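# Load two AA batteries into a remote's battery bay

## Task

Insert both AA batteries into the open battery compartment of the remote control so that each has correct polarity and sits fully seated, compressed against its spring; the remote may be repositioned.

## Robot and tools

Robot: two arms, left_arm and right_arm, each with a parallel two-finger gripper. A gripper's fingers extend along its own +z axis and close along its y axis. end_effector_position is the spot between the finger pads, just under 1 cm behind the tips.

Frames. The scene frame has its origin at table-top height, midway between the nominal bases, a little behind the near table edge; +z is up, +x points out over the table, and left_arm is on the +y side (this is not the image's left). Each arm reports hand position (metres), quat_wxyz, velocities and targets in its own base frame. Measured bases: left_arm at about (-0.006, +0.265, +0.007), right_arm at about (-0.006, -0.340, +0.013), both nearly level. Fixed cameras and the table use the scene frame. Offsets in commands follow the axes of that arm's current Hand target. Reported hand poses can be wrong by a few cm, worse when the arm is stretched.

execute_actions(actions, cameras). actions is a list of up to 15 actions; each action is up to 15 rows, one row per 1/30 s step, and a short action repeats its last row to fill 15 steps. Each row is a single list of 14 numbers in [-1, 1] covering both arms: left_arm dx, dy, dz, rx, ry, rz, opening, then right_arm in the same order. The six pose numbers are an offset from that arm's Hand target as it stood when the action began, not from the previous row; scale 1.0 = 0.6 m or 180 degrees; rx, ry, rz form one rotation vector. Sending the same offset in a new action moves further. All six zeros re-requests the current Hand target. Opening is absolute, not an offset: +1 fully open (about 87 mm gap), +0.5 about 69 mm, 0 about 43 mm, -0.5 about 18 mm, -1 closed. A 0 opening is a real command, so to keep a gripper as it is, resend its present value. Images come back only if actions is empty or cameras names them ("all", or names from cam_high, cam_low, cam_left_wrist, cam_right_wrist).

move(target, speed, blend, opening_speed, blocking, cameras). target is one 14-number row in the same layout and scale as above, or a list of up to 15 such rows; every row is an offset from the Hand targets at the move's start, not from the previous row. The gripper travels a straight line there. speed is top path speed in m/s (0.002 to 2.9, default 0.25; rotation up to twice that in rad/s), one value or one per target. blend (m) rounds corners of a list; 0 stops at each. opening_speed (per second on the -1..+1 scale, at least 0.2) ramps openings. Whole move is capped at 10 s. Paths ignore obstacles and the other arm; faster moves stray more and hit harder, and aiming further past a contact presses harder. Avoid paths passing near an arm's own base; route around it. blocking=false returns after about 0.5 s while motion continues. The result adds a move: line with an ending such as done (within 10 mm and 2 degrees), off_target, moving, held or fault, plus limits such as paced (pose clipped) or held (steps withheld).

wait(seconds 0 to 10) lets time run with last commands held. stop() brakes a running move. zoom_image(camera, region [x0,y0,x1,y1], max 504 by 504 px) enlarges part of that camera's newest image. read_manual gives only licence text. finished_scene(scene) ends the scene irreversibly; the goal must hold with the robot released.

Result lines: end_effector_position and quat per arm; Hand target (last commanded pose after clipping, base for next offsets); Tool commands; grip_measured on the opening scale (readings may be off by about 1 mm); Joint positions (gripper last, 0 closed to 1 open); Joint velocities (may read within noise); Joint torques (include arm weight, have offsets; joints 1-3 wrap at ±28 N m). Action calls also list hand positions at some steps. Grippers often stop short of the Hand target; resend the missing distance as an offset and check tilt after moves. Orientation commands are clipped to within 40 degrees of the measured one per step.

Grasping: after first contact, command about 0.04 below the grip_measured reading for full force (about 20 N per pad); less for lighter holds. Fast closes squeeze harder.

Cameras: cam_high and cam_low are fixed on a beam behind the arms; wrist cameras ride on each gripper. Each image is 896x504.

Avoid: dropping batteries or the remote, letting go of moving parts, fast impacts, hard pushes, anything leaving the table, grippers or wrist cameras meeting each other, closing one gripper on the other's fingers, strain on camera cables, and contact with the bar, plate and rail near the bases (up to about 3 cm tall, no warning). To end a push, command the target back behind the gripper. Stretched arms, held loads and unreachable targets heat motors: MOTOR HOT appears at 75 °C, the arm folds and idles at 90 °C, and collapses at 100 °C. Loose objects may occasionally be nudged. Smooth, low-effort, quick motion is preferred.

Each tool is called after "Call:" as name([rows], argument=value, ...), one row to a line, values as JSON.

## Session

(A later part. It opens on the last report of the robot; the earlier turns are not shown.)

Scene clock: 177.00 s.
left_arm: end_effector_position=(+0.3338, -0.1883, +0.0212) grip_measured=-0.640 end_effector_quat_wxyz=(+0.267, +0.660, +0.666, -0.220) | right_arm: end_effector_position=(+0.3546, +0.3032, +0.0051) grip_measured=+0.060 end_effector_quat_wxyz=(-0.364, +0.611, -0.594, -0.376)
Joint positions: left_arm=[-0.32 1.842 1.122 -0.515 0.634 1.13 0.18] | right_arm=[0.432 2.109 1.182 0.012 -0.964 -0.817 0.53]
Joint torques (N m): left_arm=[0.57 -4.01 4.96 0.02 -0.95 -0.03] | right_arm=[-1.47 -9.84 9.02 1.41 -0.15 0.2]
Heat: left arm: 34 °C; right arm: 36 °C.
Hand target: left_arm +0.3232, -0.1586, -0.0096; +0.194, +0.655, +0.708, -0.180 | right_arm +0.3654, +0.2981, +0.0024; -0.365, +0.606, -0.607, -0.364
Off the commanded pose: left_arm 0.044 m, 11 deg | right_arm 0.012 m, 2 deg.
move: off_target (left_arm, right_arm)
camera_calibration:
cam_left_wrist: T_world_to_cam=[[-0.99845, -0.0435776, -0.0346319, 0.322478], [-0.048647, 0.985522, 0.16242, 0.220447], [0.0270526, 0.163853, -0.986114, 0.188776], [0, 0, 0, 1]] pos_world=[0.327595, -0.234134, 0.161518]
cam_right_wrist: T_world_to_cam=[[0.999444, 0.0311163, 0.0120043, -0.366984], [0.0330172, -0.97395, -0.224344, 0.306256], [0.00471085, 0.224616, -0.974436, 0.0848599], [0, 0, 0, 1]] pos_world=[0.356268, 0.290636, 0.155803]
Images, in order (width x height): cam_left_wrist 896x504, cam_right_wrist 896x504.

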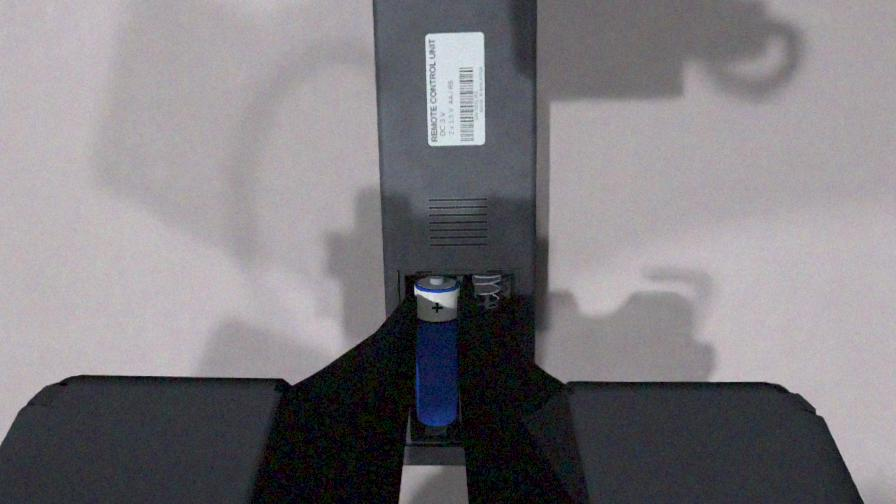

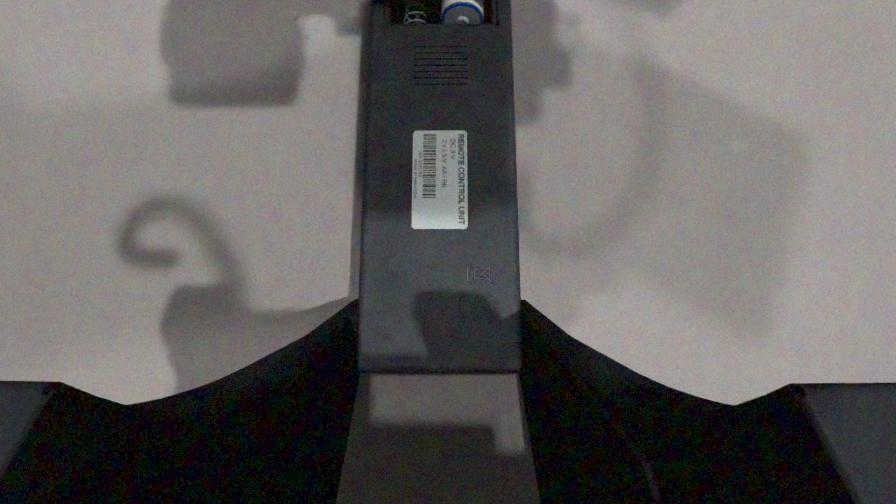

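Call:
move([
  [-0.032,0.01,-0.008,0,-0.03,0,-0.8,0,0,0,0,0,0,0.02],
  [-0.032,0.01,-0.008,0,-0.03,0,-0.5,0,0,0,0,0,0,0.02],
], speed=0.05, opening_speed=0.5, cameras=["cam_left_wrist","cam_right_wrist"])

Call:
zoom_image(camera="cam_left_wrist", region=[300, 220, 560, 500])

Call:
zoom_image(camera="cam_right_wrist", region=[360, 0, 540, 90])

Scene clock: 181.07 s.
left_arm: end_effector_position=(+0.3319, -0.1894, +0.0221) grip_measured=-0.500 end_effector_quat_wxyz=(+0.265, +0.655, +0.670, -0.227) | right_arm: end_effector_position=(+0.3547, +0.3031, +0.0050) grip_measured=+0.060 end_effector_quat_wxyz=(-0.364, +0.611, -0.594, -0.376)
Joint positions: left_arm=[-0.32 1.842 1.125 -0.523 0.643 1.117 0.25] | right_arm=[0.432 2.109 1.182 0.012 -0.963 -0.817 0.53]
Joint torques (N m): left_arm=[1.33 -3.99 6.91 0.31 -0.28 -0.09] | right_arm=[-1.47 -9.83 9.01 1.41 -0.16 0.21]
Heat: left arm: 34 °C; right arm: 36 °C.
Hand target: left_arm +0.3303, -0.1721, +0.0043; +0.227, +0.646, +0.698, -0.210 | right_arm +0.3654, +0.2981, +0.0024; -0.365, +0.606, -0.607, -0.364
Off the commanded pose: left_arm 0.025 m, 6 deg | right_arm 0.012 m, 2 deg.
move: off_target (left_arm, right_arm); target 2's new opening was sent with left_arm's hand 0.025 m and 6 deg from that target
camera_calibration:
cam_left_wrist: T_world_to_cam=[[-0.998531, -0.0509785, -0.0183384, 0.318778], [-0.0532223, 0.986289, 0.156209, 0.223025], [0.0101237, 0.156955, -0.987554, 0.1943], [0, 0, 0, 1]] pos_world=[0.328213, -0.234213, 0.162889]
cam_right_wrist: T_world_to_cam=[[0.999455, 0.030666, 0.0121904, -0.366886], [0.0326176, -0.97408, -0.22384, 0.306435], [0.00501013, 0.224116, -0.97455, 0.0847961], [0, 0, 0, 1]] pos_world=[0.356267, 0.290739, 0.155703]
Images, in order (width x height): cam_left_wrist 896x504, cam_right_wrist 896x504.

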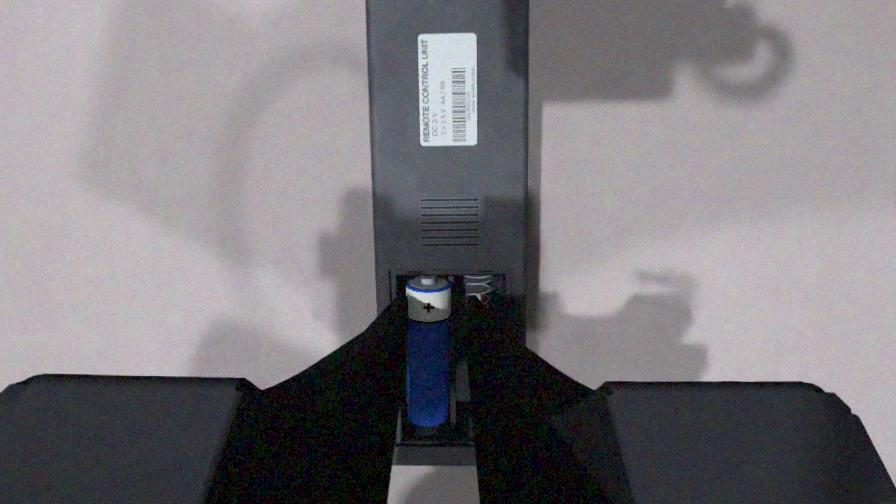

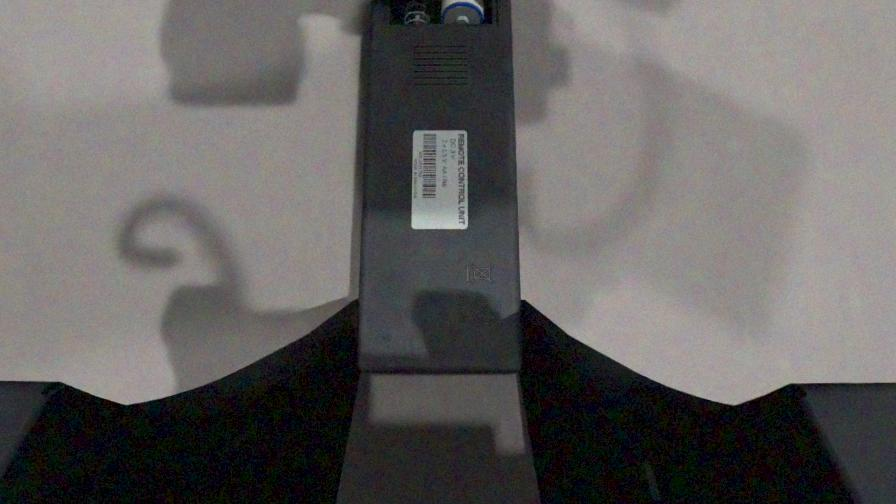

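Scaled by 1.800 from the camera's 896x504 image, which has a finer 1280x720 frame.

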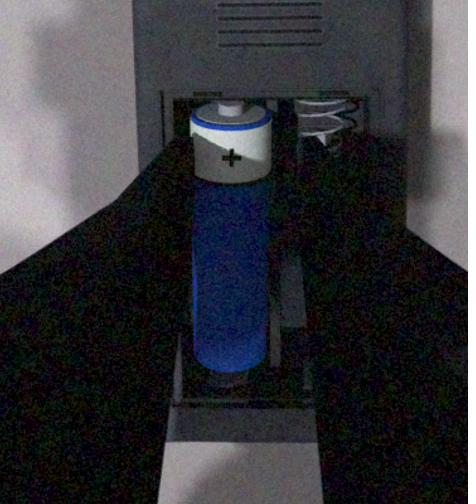

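Scaled by 2.800 from the camera's 896x504 image, which has a finer 1280x720 frame.

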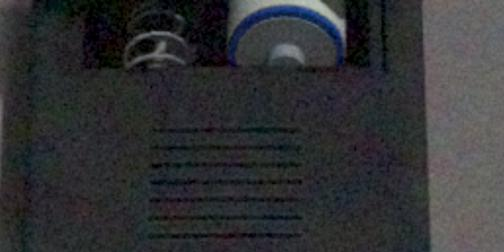

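Call:
move([
  [-0.025,0.012,-0.038,0,0,0,-0.5,0,0,0,0,0,0,0.02],
  [-0.055,0.012,-0.085,0,0,0,-0.5,0,0,0,0,0,0,0.02],
], speed=0.06, blend=0.005, cameras=["cam_left_wrist","cam_right_wrist"])

Call:
zoom_image(camera="cam_left_wrist", region=[300, 220, 560, 500])

Call:
zoom_image(camera="cam_right_wrist", region=[360, 0, 540, 90])

Scene clock: 182.93 s.
left_arm: end_effector_position=(+0.3238, -0.1687, +0.0451) grip_measured=-0.500 end_effector_quat_wxyz=(+0.201, +0.641, +0.705, -0.227) | right_arm: end_effector_position=(+0.3547, +0.3031, +0.0050) grip_measured=+0.060 end_effector_quat_wxyz=(-0.364, +0.611, -0.594, -0.376)
Joint positions: left_arm=[-0.298 1.846 1.272 -0.8 0.588 1.117 0.25] | right_arm=[0.432 2.109 1.182 0.012 -0.963 -0.817 0.53]
Joint torques (N m): left_arm=[0.94 -9.31 9.83 0.41 0.25 0.12] | right_arm=[-1.47 -9.83 9.02 1.41 -0.16 0.21]
Heat: left arm: 34 °C; right arm: 36 °C.
Hand target: left_arm +0.3373, -0.1683, +0.0650; +0.227, +0.646, +0.698, -0.211 | right_arm +0.3654, +0.2982, +0.0024; -0.365, +0.606, -0.606, -0.364
Off the commanded pose: left_arm 0.024 m, 4 deg | right_arm 0.012 m, 2 deg.
move: off_target (left_arm, right_arm)
camera_calibration:
cam_left_wrist: T_world_to_cam=[[-0.99212, -0.09023, 0.0869241, 0.298774], [-0.0656383, 0.965283, 0.252824, 0.194817], [-0.106719, 0.245126, -0.9636, 0.265392], [0, 0, 0, 1]] pos_world=[0.33753, -0.22615, 0.180506]
cam_right_wrist: T_world_to_cam=[[0.999455, 0.030666, 0.0121904, -0.366886], [0.0326176, -0.97408, -0.22384, 0.306435], [0.00501013, 0.224116, -0.97455, 0.0847961], [0, 0, 0, 1]] pos_world=[0.356267, 0.290739, 0.155703]
Images, in order (width x height): cam_left_wrist 896x504, cam_right_wrist 896x504.

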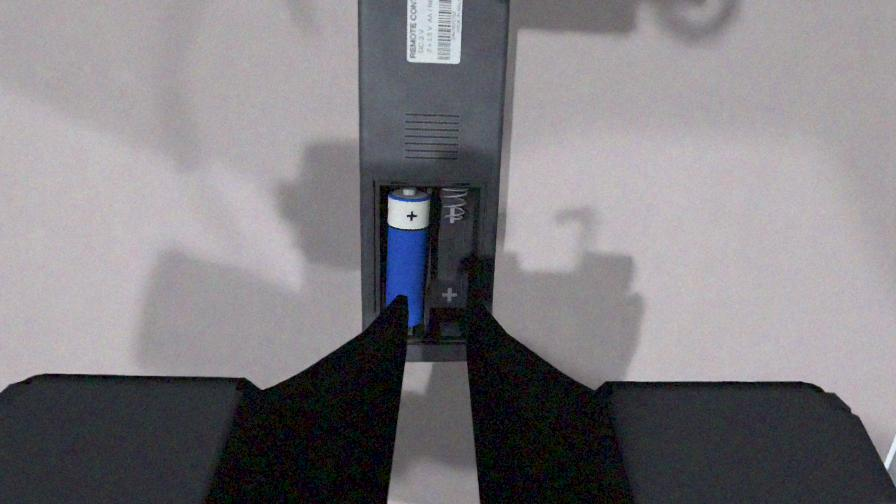

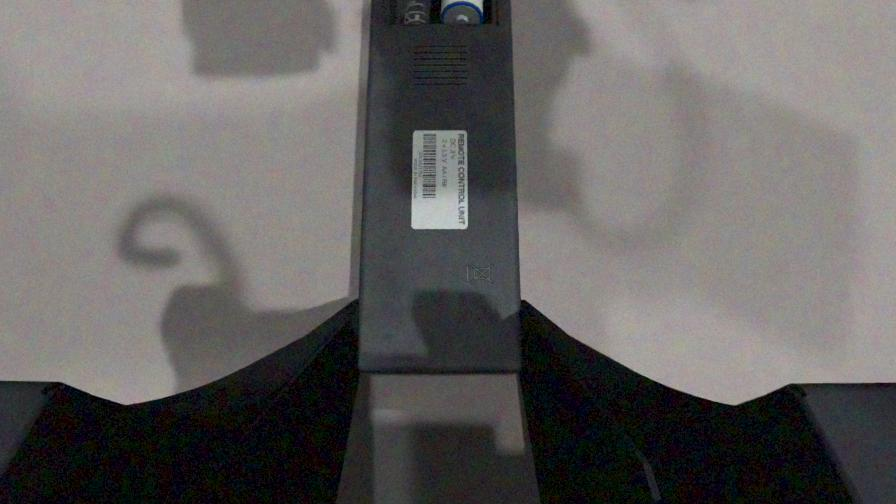

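Scaled by 1.800 from the camera's 896x504 image, which has a finer 1280x720 frame.

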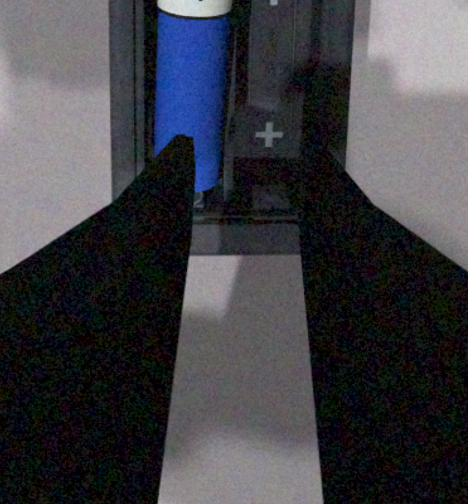

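Scaled by 2.800 from the camera's 896x504 image, which has a finer 1280x720 frame.

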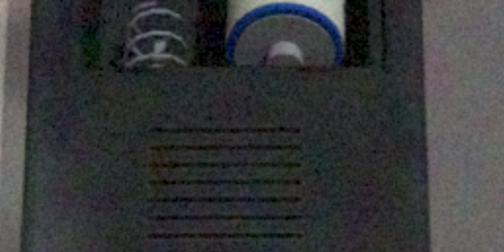

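Call:
move([
  [-0.05,0.0,-0.045,-0.0,-0.039,0,-1,0,0,0,0,0,0,0.02],
  [-0.0587,0,-0.0017,0,-0.039,0,-1,0,0,0,0,0,0,0.02],
  [-0.0133,0,0.06,0,-0.039,0,-1,0,0,0,0,0,0,0.02],
], speed=0.12, cameras=["cam_left_wrist"])

Scene clock: 186.07 s.
left_arm: end_effector_position=(+0.3392, -0.1946, +0.0449) grip_measured=-1.000 end_effector_quat_wxyz=(+0.269, +0.632, +0.682, -0.250) | right_arm: end_effector_position=(+0.3547, +0.3031, +0.0050) grip_measured=+0.060 end_effector_quat_wxyz=(-0.364, +0.611, -0.594, -0.376)
Joint positions: left_arm=[-0.307 1.844 1.212 -0.603 0.687 1.068 0] | right_arm=[0.432 2.109 1.182 0.012 -0.963 -0.817 0.53]
Joint torques (N m): left_arm=[0.05 -6.37 5.64 0.92 0.31 -0.07] | right_arm=[-1.47 -9.84 9.01 1.41 -0.16 0.21]
Heat: left arm: 34 °C; right arm: 36 °C.
Hand target: left_arm +0.3394, -0.1959, +0.0406; +0.269, +0.632, +0.683, -0.250 | right_arm +0.3654, +0.2982, +0.0024; -0.365, +0.606, -0.606, -0.364
Off the commanded pose: left_arm 0.005 m, 0 deg | right_arm 0.012 m, 2 deg.
move: off_target (right_arm)
camera_calibration:
cam_left_wrist: T_world_to_cam=[[-0.995953, -0.0861158, 0.025714, 0.316554], [-0.0825735, 0.989758, 0.116453, 0.237399], [-0.0354791, 0.113859, -0.992863, 0.224798], [0, 0, 0, 1]] pos_world=[0.342851, -0.233302, 0.187408]
Images, in order (width x height): cam_left_wrist 896x504.

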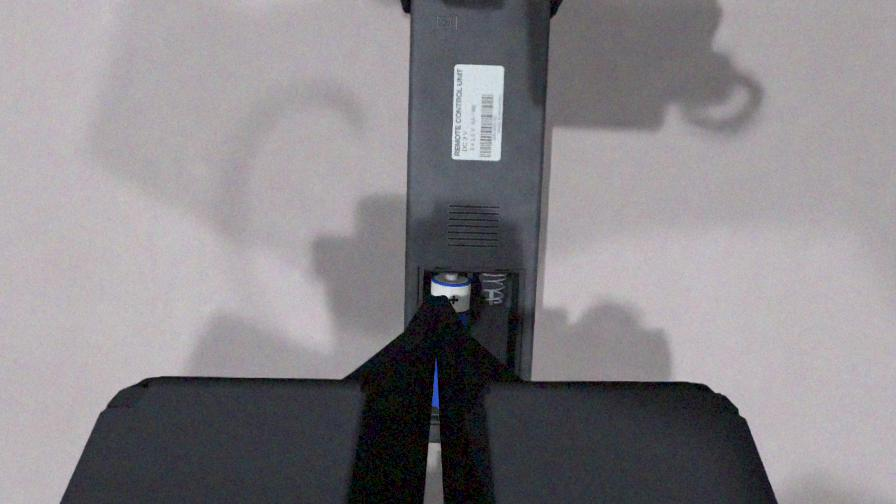

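Call:
move([
  [0.008,-0.0067,0.008,0,0,0,-1,0,0,0,0,0,0,0.02],
  [0.0362,-0.0067,0.03,0,0,0,-1,0,0,0,0,0,0,0.02],
], speed=0.06, blend=0.003, cameras=["cam_left_wrist","cam_right_wrist"])

Call:
zoom_image(camera="cam_left_wrist", region=[300, 220, 560, 500])

Call:
zoom_image(camera="cam_right_wrist", region=[360, 0, 540, 90])

Scene clock: 187.20 s.
left_arm: end_effector_position=(+0.3380, -0.1962, +0.0297) grip_measured=-1.000 end_effector_quat_wxyz=(+0.282, +0.633, +0.676, -0.250) | right_arm: end_effector_position=(+0.3567, +0.3010, +0.0048) grip_measured=+0.060 end_effector_quat_wxyz=(-0.365, +0.610, -0.596, -0.374)
Joint positions: left_arm=[-0.307 1.85 1.143 -0.501 0.699 1.066 0] | right_arm=[0.426 2.109 1.182 0.012 -0.962 -0.817 0.53]
Joint torques (N m): left_arm=[0.43 -4.52 4.25 1 0.21 0.03] | right_arm=[-0.85 -9.8 9.03 1.41 -0.17 0.21]
Heat: left arm: 34 °C; right arm: 36 °C.
Hand target: left_arm +0.3352, -0.1926, +0.0127; +0.269, +0.632, +0.683, -0.250 | right_arm +0.3654, +0.2982, +0.0024; -0.365, +0.606, -0.607, -0.364
Off the commanded pose: left_arm 0.018 m, 2 deg | right_arm 0.010 m, 2 deg.
move: off_target (left_arm)
camera_calibration:
cam_left_wrist: T_world_to_cam=[[-0.996512, -0.0832114, 0.00624896, 0.316938], [-0.0822308, 0.991979, 0.0960022, 0.241648], [-0.0141873, 0.0951535, -0.995362, 0.199142], [0, 0, 0, 1]] pos_world=[0.338529, -0.232285, 0.173039]
cam_right_wrist: T_world_to_cam=[[0.999632, 0.0239926, 0.0126655, -0.366821], [0.0262122, -0.974527, -0.222734, 0.306568], [0.00699891, 0.222984, -0.974797, 0.0848125], [0, 0, 0, 1]] pos_world=[0.358057, 0.288648, 0.155604]
Images, in order (width x height): cam_left_wrist 896x504, cam_right_wrist 896x504.

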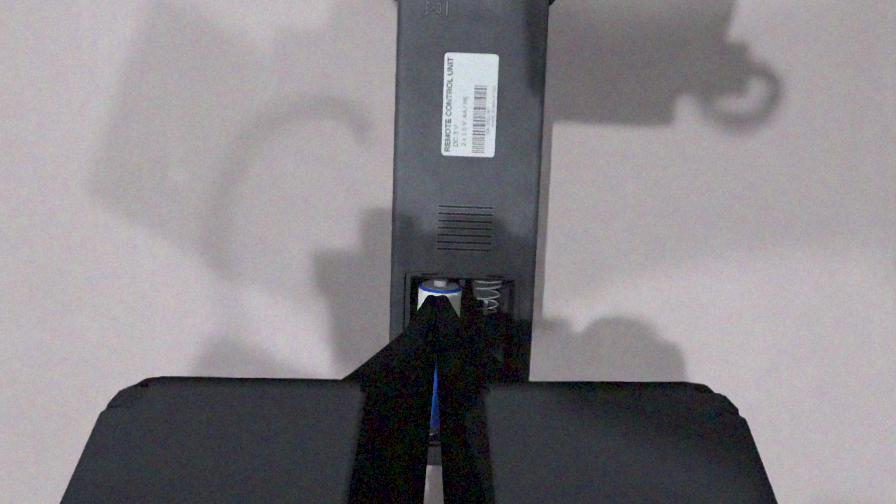

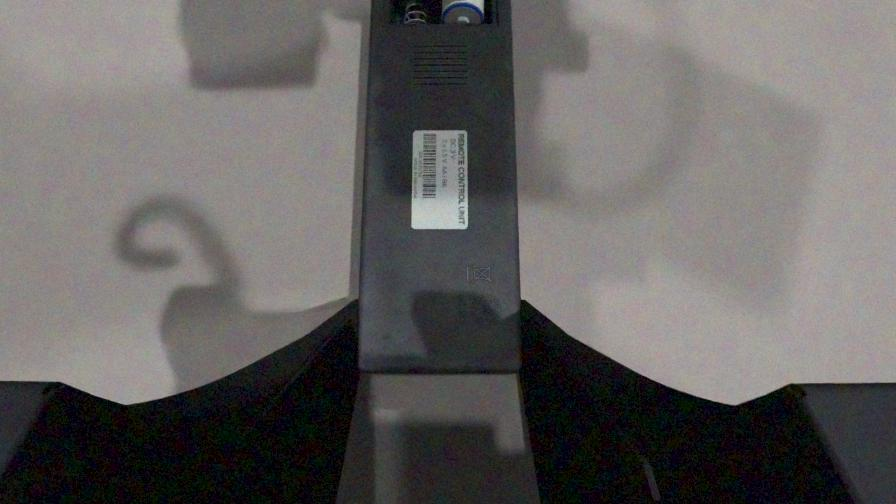

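Scaled by 1.800 from the camera's 896x504 image, which has a finer 1280x720 frame.

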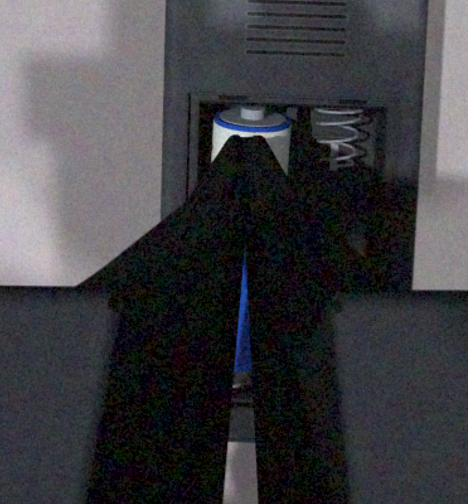

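Scaled by 2.800 from the camera's 896x504 image, which has a finer 1280x720 frame.

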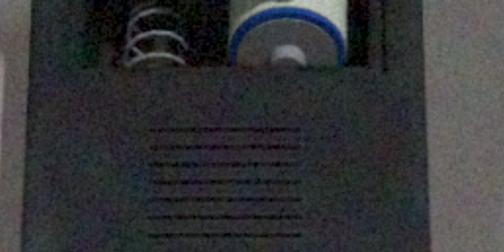

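Call:
move(target=[0.0241,0,0.0,0,0,0,-1,0,0,0,0,0,0,0.02], speed=0.06, cameras=["cam_left_wrist","cam_right_wrist"])

Call:
zoom_image(camera="cam_right_wrist", region=[360, 0, 540, 90])

Scene clock: 188.20 s.
left_arm: end_effector_position=(+0.3380, -0.1947, +0.0290) grip_measured=-1.000 end_effector_quat_wxyz=(+0.297, +0.631, +0.666, -0.264) | right_arm: end_effector_position=(+0.3568, +0.3008, +0.0048) grip_measured=+0.060 end_effector_quat_wxyz=(-0.365, +0.610, -0.596, -0.374)
Joint positions: left_arm=[-0.283 1.85 1.12 -0.474 0.749 1.089 0] | right_arm=[0.426 2.109 1.182 0.012 -0.962 -0.817 0.53]
Joint torques (N m): left_arm=[0.87 -3.9 3.62 0.84 -0.13 0.18] | right_arm=[-0.87 -9.81 9.05 1.41 -0.18 0.21]
Heat: left arm: 34 °C; right arm: 36 °C.
Hand target: left_arm +0.3343, -0.1820, +0.0028; +0.269, +0.632, +0.683, -0.250 | right_arm +0.3655, +0.2980, +0.0024; -0.365, +0.606, -0.607, -0.364
Off the commanded pose: left_arm 0.029 m, 4 deg | right_arm 0.009 m, 2 deg.
move: off_target (left_arm)
camera_calibration:
cam_left_wrist: T_world_to_cam=[[-0.997368, -0.0724458, 0.0029567, 0.319662], [-0.0721998, 0.996072, 0.0512595, 0.239021], [-0.00665863, 0.0509111, -0.998681, 0.18718], [0, 0, 0, 1]] pos_world=[0.337324, -0.224453, 0.173736]
cam_right_wrist: T_world_to_cam=[[0.999642, 0.0235807, 0.0126731, -0.366804], [0.0258122, -0.974538, -0.222734, 0.306615], [0.0070982, 0.222981, -0.974797, 0.0847993], [0, 0, 0, 1]] pos_world=[0.358156, 0.288549, 0.155604]
Images, in order (width x height): cam_left_wrist 896x504, cam_right_wrist 896x504.

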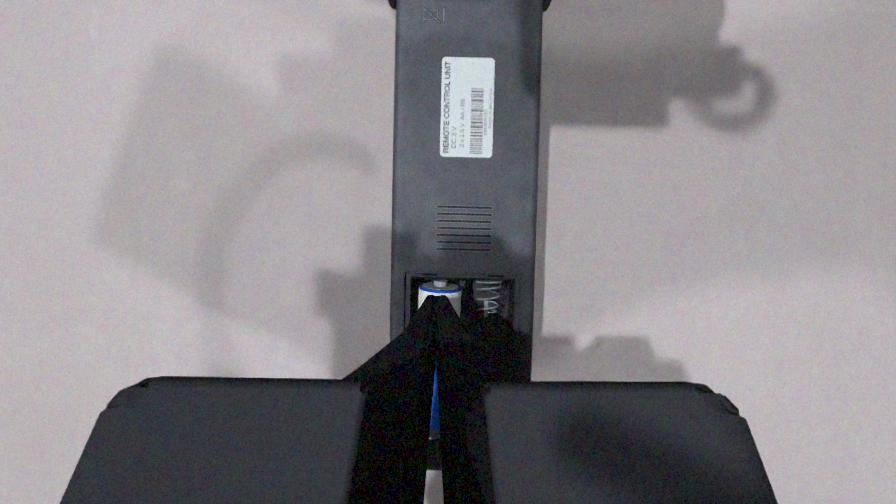

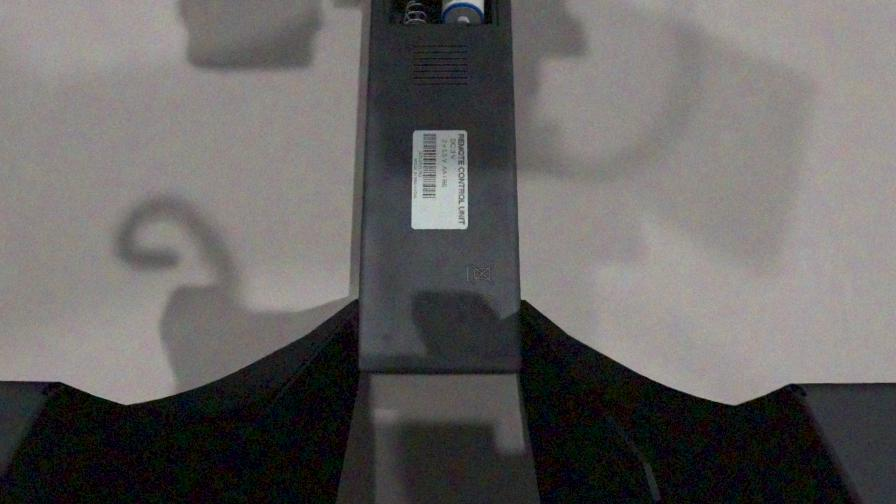

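Scaled by 2.800 from the camera's 896x504 image, which has a finer 1280x720 frame.

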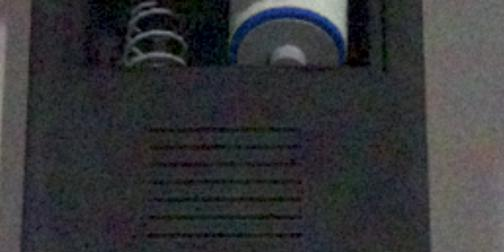

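Call:
move([
  [-0.09,0.0,-0.09,0,0.0,0,-1,0,0,0,0,0,0,0.02],
  [0.0,0,-0.15,0,0.0,0,-1,0,0,0,0,0,0,0.02],
], speed=0.15, blend=0.01, cameras=["all"])

Call:
zoom_image(camera="cam_left_wrist", region=[330, 150, 550, 370])

Call:
zoom_image(camera="cam_right_wrist", region=[360, 0, 540, 90])

Scene clock: 190.43 s.
left_arm: end_effector_position=(+0.3276, -0.1192, +0.0568) grip_measured=-1.000 end_effector_quat_wxyz=(+0.255, +0.627, +0.691, -0.253) | right_arm: end_effector_position=(+0.3568, +0.3008, +0.0048) grip_measured=+0.060 end_effector_quat_wxyz=(-0.365, +0.610, -0.596, -0.374)
Joint positions: left_arm=[-0.099 1.794 1.22 -0.862 0.725 1.323 0] | right_arm=[0.426 2.109 1.182 0.012 -0.962 -0.817 0.53]
Joint torques (N m): left_arm=[0.43 -8.54 6.99 0.28 0.48 0.12] | right_arm=[-0.87 -9.81 9.05 1.41 -0.17 0.2]
Heat: left arm: 34 °C; right arm: 36 °C.
Hand target: left_arm +0.3296, -0.1207, +0.0685; +0.269, +0.631, +0.683, -0.250 | right_arm +0.3655, +0.2980, +0.0024; -0.365, +0.606, -0.607, -0.364
Off the commanded pose: left_arm 0.012 m, 2 deg | right_arm 0.010 m, 2 deg.
move: off_target (left_arm)
camera_calibration:
cam_left_wrist: T_world_to_cam=[[-0.993687, -0.0969904, 0.056383, 0.307447], [-0.0887261, 0.986985, 0.13412, 0.161125], [-0.0686576, 0.128271, -0.98936, 0.240054], [0, 0, 0, 1]] pos_world=[0.336283, -0.16, 0.198555]
cam_right_wrist: T_world_to_cam=[[0.999642, 0.0235807, 0.0126731, -0.366804], [0.0258122, -0.974538, -0.222734, 0.306615], [0.0070982, 0.222981, -0.974797, 0.0847993], [0, 0, 0, 1]] pos_world=[0.358156, 0.288549, 0.155604]

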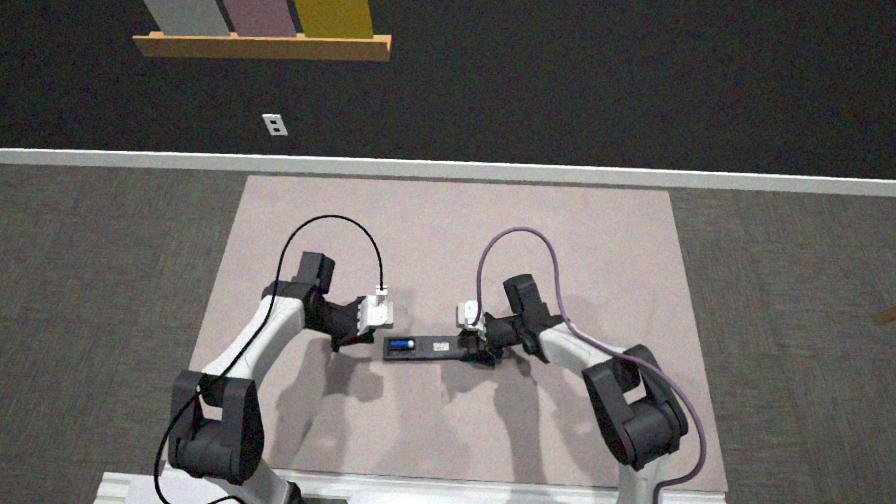

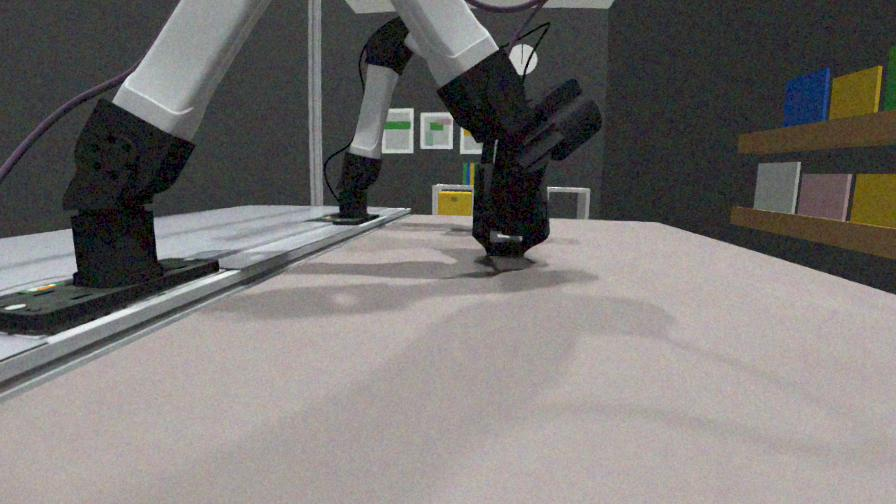

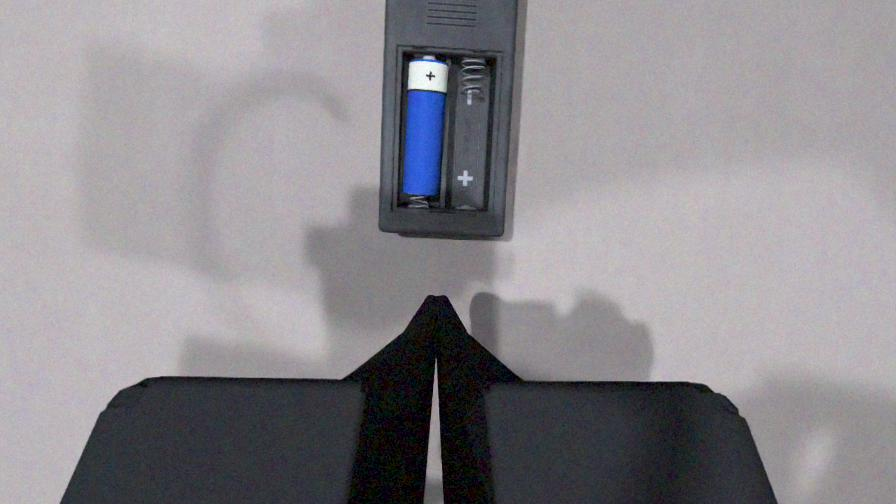

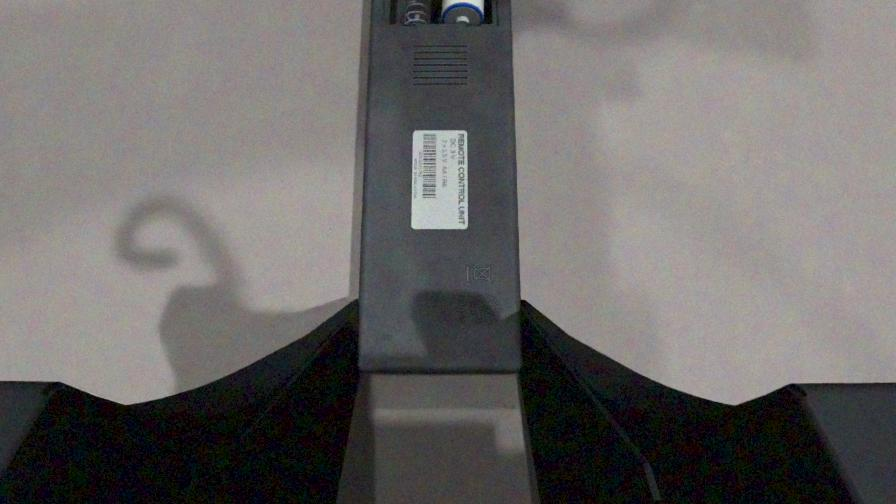

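Scaled by 2.291 from the camera's 896x504 image, which has a finer 1280x720 frame.

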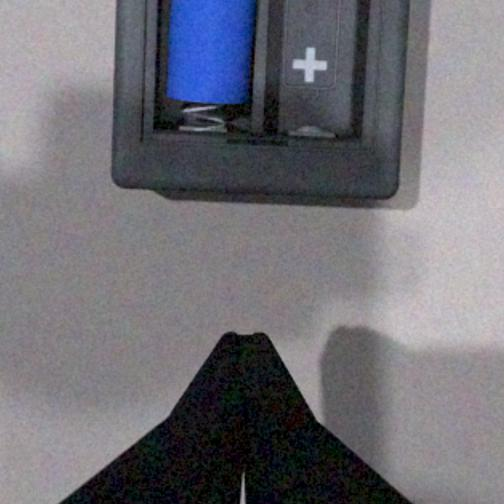

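Scaled by 2.800 from the camera's 896x504 image, which has a finer 1280x720 frame.

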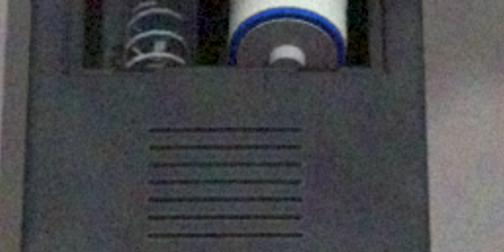

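Call:
zoom_image(camera="cam_left_wrist", region=[370, 30, 530, 150])

Scaled by 3.150 from the camera's 896x504 image, which has a finer 1280x720 frame.

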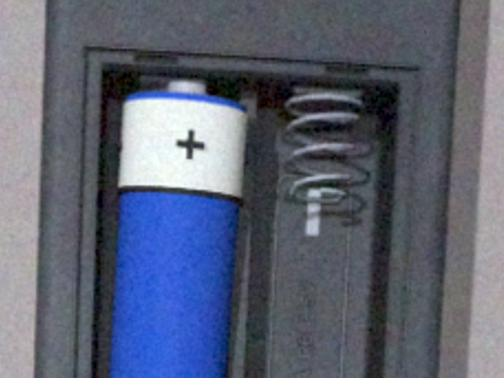

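Call:
move([
  [-0.032,0.005,0.029,0,0,0,-1,0,0,0,0,0,0,0.02],
  [0.019,0.005,0.085,0,0,0,-1,0,0,0,0,0,0,0.02],
], speed=0.08, blend=0.005, cameras=["cam_left_wrist"])

Scene clock: 193.00 s.
left_arm: end_effector_position=(+0.3360, -0.1450, +0.0291) grip_measured=-1.000 end_effector_quat_wxyz=(+0.272, +0.632, +0.682, -0.248) | right_arm: end_effector_position=(+0.3568, +0.3008, +0.0048) grip_measured=+0.060 end_effector_quat_wxyz=(-0.365, +0.610, -0.596, -0.374)
Joint positions: left_arm=[-0.168 1.836 1.142 -0.647 0.725 1.239 0] | right_arm=[0.426 2.109 1.182 0.012 -0.962 -0.817 0.53]
Joint torques (N m): left_arm=[-0.17 -5.87 5.08 0.73 0.34 -0.07] | right_arm=[-0.87 -9.8 9.05 1.41 -0.18 0.21]
Heat: left arm: 34 °C; right arm: 36 °C.
Hand target: left_arm +0.3347, -0.1469, +0.0235; +0.269, +0.631, +0.683, -0.250 | right_arm +0.3655, +0.2980, +0.0024; -0.365, +0.606, -0.607, -0.364
Off the commanded pose: left_arm 0.006 m, 0 deg | right_arm 0.010 m, 2 deg.
move: done
camera_calibration:
cam_left_wrist: T_world_to_cam=[[-0.995761, -0.0896362, 0.0206249, 0.317609], [-0.0867008, 0.989588, 0.114888, 0.19135], [-0.0307084, 0.112613, -0.993164, 0.201629], [0, 0, 0, 1]] pos_world=[0.339045, -0.183595, 0.171716]
Images, in order (width x height): cam_left_wrist 896x504.

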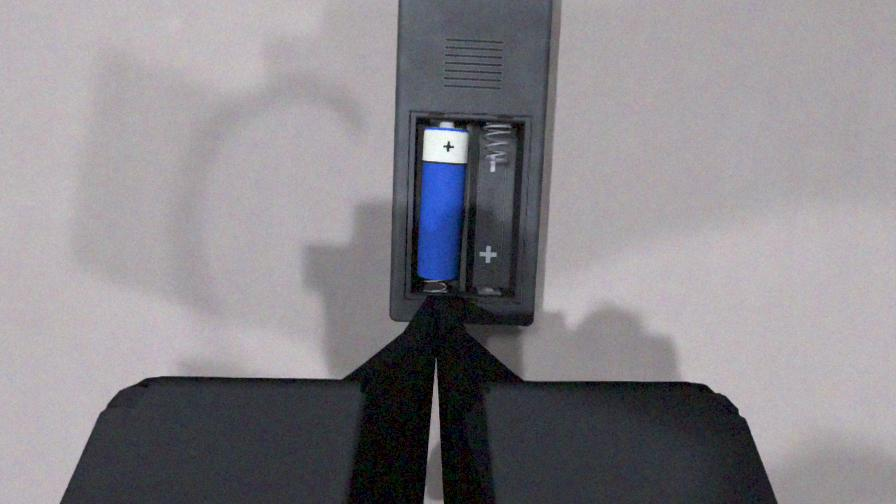

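Call:
move(target=[0.0112,0,0.0123,0,0,0,-1,0,0,0,0,0,0,0.02], speed=0.05)

Scene clock: 193.97 s.
left_arm: end_effector_position=(+0.3387, -0.1471, +0.0278) grip_measured=-1.000 end_effector_quat_wxyz=(+0.282, +0.632, +0.678, -0.247) | right_arm: end_effector_position=(+0.3568, +0.3008, +0.0048) grip_measured=+0.060 end_effector_quat_wxyz=(-0.365, +0.610, -0.596, -0.374)
Joint positions: left_arm=[-0.168 1.837 1.13 -0.613 0.735 1.236 0] | right_arm=[0.426 2.109 1.182 0.012 -0.962 -0.817 0.53]
Joint torques (N m): left_arm=[-0.18 -4.67 4.3 0.81 0.24 -0.03] | right_arm=[-0.88 -9.8 9.05 1.41 -0.17 0.21]
Heat: left arm: 34 °C; right arm: 36 °C.
Hand target: left_arm +0.3347, -0.1471, +0.0136; +0.269, +0.632, +0.683, -0.250 | right_arm +0.3655, +0.2980, +0.0024; -0.365, +0.606, -0.607, -0.364
Off the commanded pose: left_arm 0.015 m, 2 deg | right_arm 0.010 m, 2 deg.
move: off_target (left_arm)

Call:
move([
  [-0.022,0,-0.03,0,0,0,-1,0,0,0,0,0,0,0.02],
  [-0.052,0,-0.005,0,0,0,-1,0,0,0,0,0,0,0.02],
  [-0.0185,0.0,0.028,0,0,0,-1,0,0,0,0,0,0,0.02],
], speed=0.06, cameras=["cam_left_wrist"])

Call:
zoom_image(camera="cam_left_wrist", region=[380, 120, 560, 260])

Scene clock: 196.77 s.
left_arm: end_effector_position=(+0.3325, -0.1680, +0.0207) grip_measured=-1.000 end_effector_quat_wxyz=(+0.270, +0.629, +0.681, -0.259) | right_arm: end_effector_position=(+0.3580, +0.3006, +0.0048) grip_measured=+0.060 end_effector_quat_wxyz=(-0.365, +0.609, -0.598, -0.372)
Joint positions: left_arm=[-0.229 1.858 1.124 -0.569 0.727 1.159 0] | right_arm=[0.426 2.109 1.183 0.013 -0.956 -0.812 0.53]
Joint torques (N m): left_arm=[0.2 -4.98 4.67 1.09 0.18 0.03] | right_arm=[-0.87 -9.8 8.96 1.39 -0.23 0.17]
Heat: left arm: 34 °C; right arm: 36 °C.
Hand target: left_arm +0.3361, -0.1667, +0.0088; +0.269, +0.632, +0.683, -0.250 | right_arm +0.3655, +0.2980, +0.0024; -0.365, +0.606, -0.607, -0.364
Off the commanded pose: left_arm 0.012 m, 1 deg | right_arm 0.008 m, 1 deg.
move: off_target (left_arm)
camera_calibration:
cam_left_wrist: T_world_to_cam=[[-0.995593, -0.0853215, 0.0389128, 0.312551], [-0.080971, 0.991459, 0.102242, 0.21346], [-0.0473039, 0.0986409, -0.993998, 0.198862], [0, 0, 0, 1]] pos_world=[0.337865, -0.204586, 0.163682]
Images, in order (width x height): cam_left_wrist 896x504.

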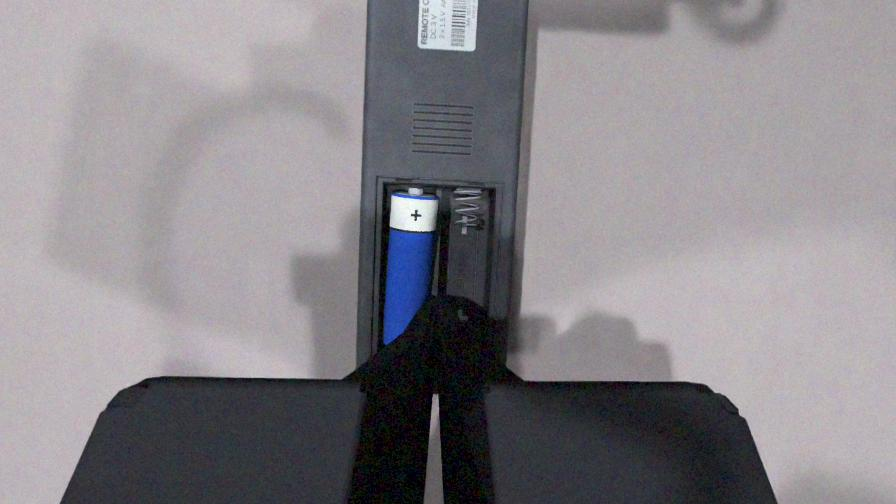

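Scaled by 2.800 from the camera's 896x504 image, which has a finer 1280x720 frame.

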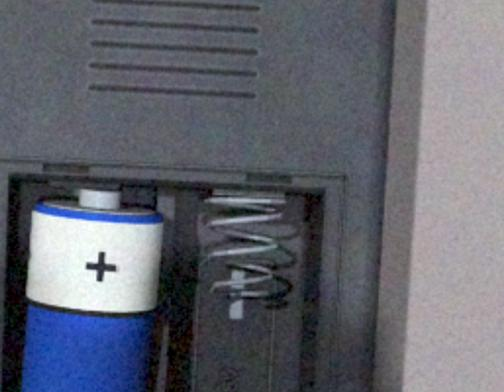

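Call:
move([
  [-0.035,0,-0.042,0,0,0,-1,0,0,0,0,0,0,0.02],
  [-0.035,0.02,-0.042,0,0,0,-1,0,0,0,0,0,0,0.02],
  [-0.02,0.02,-0.028,0,0,0,-1,0,0,0,0,0,0,0.02],
], speed=0.08, cameras=["cam_left_wrist"])

Call:
zoom_image(camera="cam_left_wrist", region=[350, 160, 560, 390])

Scene clock: 199.20 s.
left_arm: end_effector_position=(+0.3415, -0.1647, +0.0317) grip_measured=-1.000 end_effector_quat_wxyz=(+0.263, +0.630, +0.685, -0.255) | right_arm: end_effector_position=(+0.3580, +0.3006, +0.0048) grip_measured=+0.060 end_effector_quat_wxyz=(-0.365, +0.609, -0.598, -0.372)
Joint positions: left_arm=[-0.22 1.873 1.202 -0.65 0.715 1.173 0] | right_arm=[0.426 2.109 1.183 0.013 -0.956 -0.812 0.53]
Joint torques (N m): left_arm=[0.84 -6.13 6.61 0.77 0.33 0.12] | right_arm=[-0.87 -9.81 8.95 1.39 -0.23 0.16]
Heat: left arm: 34 °C; right arm: 36 °C.
Hand target: left_arm +0.3479, -0.1630, +0.0293; +0.269, +0.632, +0.683, -0.250 | right_arm +0.3655, +0.2980, +0.0024; -0.365, +0.606, -0.607, -0.364
Off the commanded pose: left_arm 0.007 m, 1 deg | right_arm 0.008 m, 1 deg.
move: done
camera_calibration:
cam_left_wrist: T_world_to_cam=[[-0.995143, -0.0877942, 0.0445285, 0.320655], [-0.0819905, 0.989543, 0.118665, 0.209345], [-0.0544809, 0.114437, -0.991935, 0.214928], [0, 0, 0, 1]] pos_world=[0.347972, -0.2036, 0.174074]
Images, in order (width x height): cam_left_wrist 896x504.

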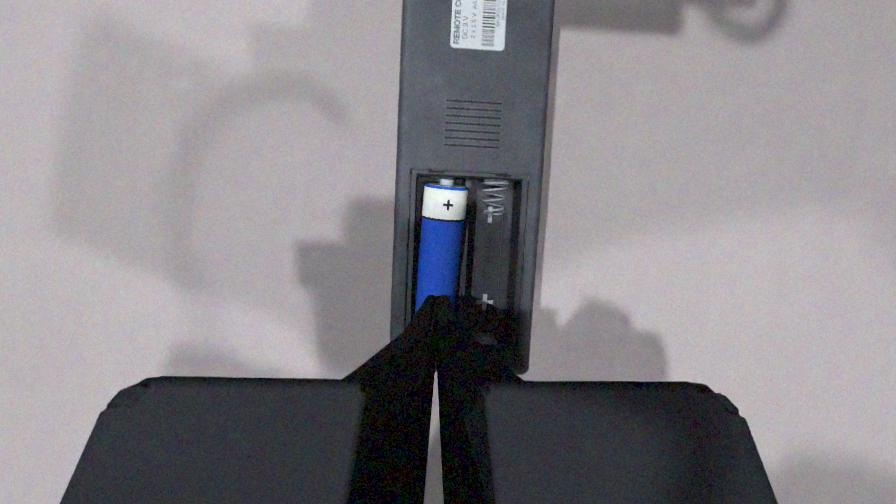

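Scaled by 2.191 from the camera's 896x504 image, which has a finer 1280x720 frame.

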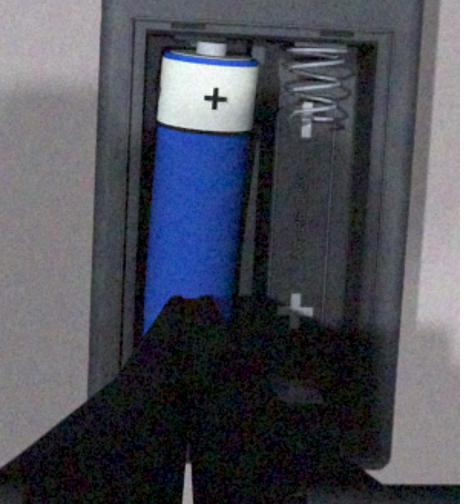

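Call:
move([
  [-0.022,0,-0.025,0,0,0,-1,0,0,0,0,0,0,0.02],
  [-0.0532,-0.045,0.0033,0,0,0,-1,0,0,0,0,0,0,0.02],
  [-0.0227,-0.045,0.0369,0,0,0,-1,0,0,0,0,0,0,0.02],
], speed=0.1, cameras=["cam_left_wrist"])

Call:
zoom_image(camera="cam_left_wrist", region=[350, 220, 560, 450])

Scene clock: 202.10 s.
left_arm: end_effector_position=(+0.3240, -0.1894, +0.0279) grip_measured=-1.000 end_effector_quat_wxyz=(+0.271, +0.632, +0.681, -0.251) | right_arm: end_effector_position=(+0.3580, +0.3006, +0.0048) grip_measured=+0.060 end_effector_quat_wxyz=(-0.365, +0.609, -0.598, -0.372)
Joint positions: left_arm=[-0.304 1.814 1.097 -0.516 0.691 1.069 0] | right_arm=[0.426 2.109 1.183 0.013 -0.956 -0.812 0.53]
Joint torques (N m): left_arm=[-0.08 -6.01 5.11 0.92 0.28 -0.06] | right_arm=[-0.87 -9.81 8.96 1.39 -0.23 0.16]
Heat: left arm: 34 °C; right arm: 36 °C.
Hand target: left_arm +0.3229, -0.1901, +0.0225; +0.269, +0.632, +0.683, -0.250 | right_arm +0.3655, +0.2980, +0.0024; -0.365, +0.606, -0.607, -0.364
Off the commanded pose: left_arm 0.006 m, 0 deg | right_arm 0.008 m, 1 deg.
move: done
camera_calibration:
cam_left_wrist: T_world_to_cam=[[-0.995997, -0.0860484, 0.0242074, 0.302325], [-0.082843, 0.990293, 0.111609, 0.233465], [-0.0335762, 0.109157, -0.993457, 0.205328], [0, 0, 0, 1]] pos_world=[0.327349, -0.227597, 0.17061]
Images, in order (width x height): cam_left_wrist 896x504.

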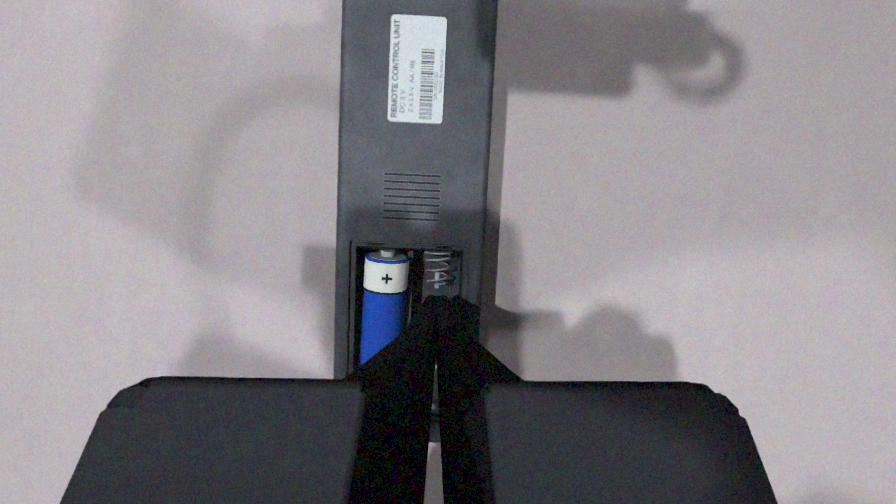

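Scaled by 2.191 from the camera's 896x504 image, which has a finer 1280x720 frame.

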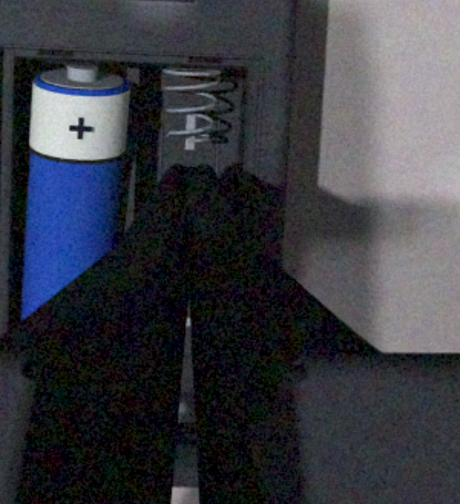

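Call:
move([
  [0,0.0167,0,0,0,0,-1,0,0,0,0,0,0,0.02],
], speed=0.05, cameras=["cam_left_wrist"])

Call:
zoom_image(camera="cam_left_wrist", region=[350, 220, 560, 450])

Call:
zoom_image(camera="cam_left_wrist", region=[350, 220, 480, 320])

Scene clock: 202.97 s.
left_arm: end_effector_position=(+0.3216, -0.1887, +0.0183) grip_measured=-1.000 end_effector_quat_wxyz=(+0.260, +0.630, +0.686, -0.256) | right_arm: end_effector_position=(+0.3580, +0.3006, +0.0048) grip_measured=+0.060 end_effector_quat_wxyz=(-0.365, +0.609, -0.598, -0.372)
Joint positions: left_arm=[-0.304 1.842 1.097 -0.515 0.691 1.069 0] | right_arm=[0.426 2.109 1.183 0.013 -0.956 -0.812 0.53]
Joint torques (N m): left_arm=[0.77 -5.74 9.14 0.67 0.31 0.09] | right_arm=[-0.85 -9.8 8.96 1.39 -0.23 0.16]
Heat: left arm: 34 °C; right arm: 36 °C.
Hand target: left_arm +0.3329, -0.1894, +0.0225; +0.269, +0.632, +0.683, -0.250 | right_arm +0.3655, +0.2980, +0.0024; -0.365, +0.606, -0.607, -0.364
Off the commanded pose: left_arm 0.012 m, 1 deg | right_arm 0.008 m, 1 deg.
move: off_target (left_arm)
camera_calibration:
cam_left_wrist: T_world_to_cam=[[-0.995029, -0.0863408, 0.0496302, 0.299488], [-0.0797703, 0.98934, 0.121835, 0.232239], [-0.0596204, 0.11727, -0.991309, 0.20551], [0, 0, 0, 1]] pos_world=[0.328778, -0.228006, 0.160566]
Images, in order (width x height): cam_left_wrist 896x504.

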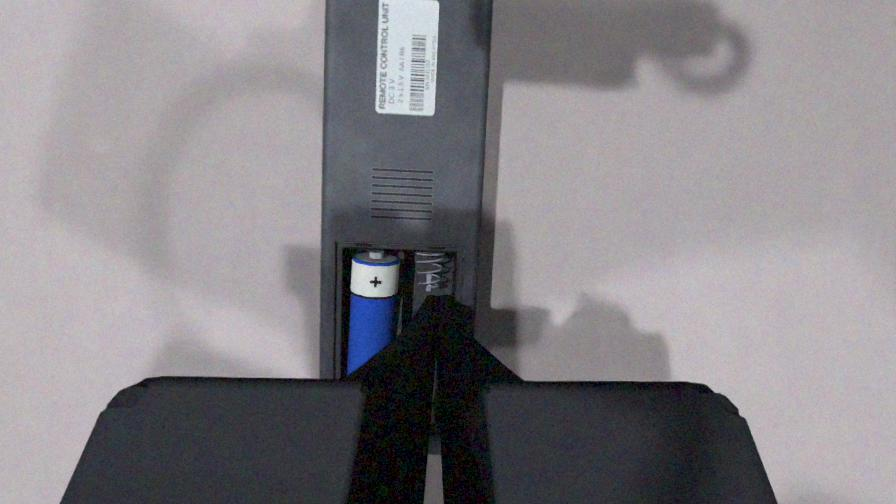

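Scaled by 2.191 from the camera's 896x504 image, which has a finer 1280x720 frame.

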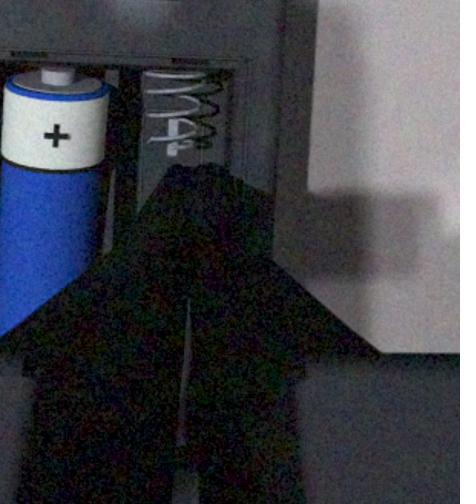

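Scaled by 3.877 from the camera's 896x504 image, which has a finer 1280x720 frame.

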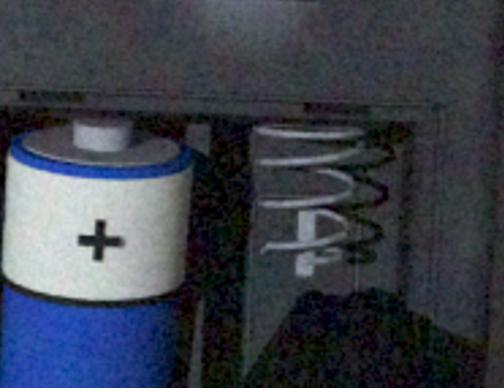

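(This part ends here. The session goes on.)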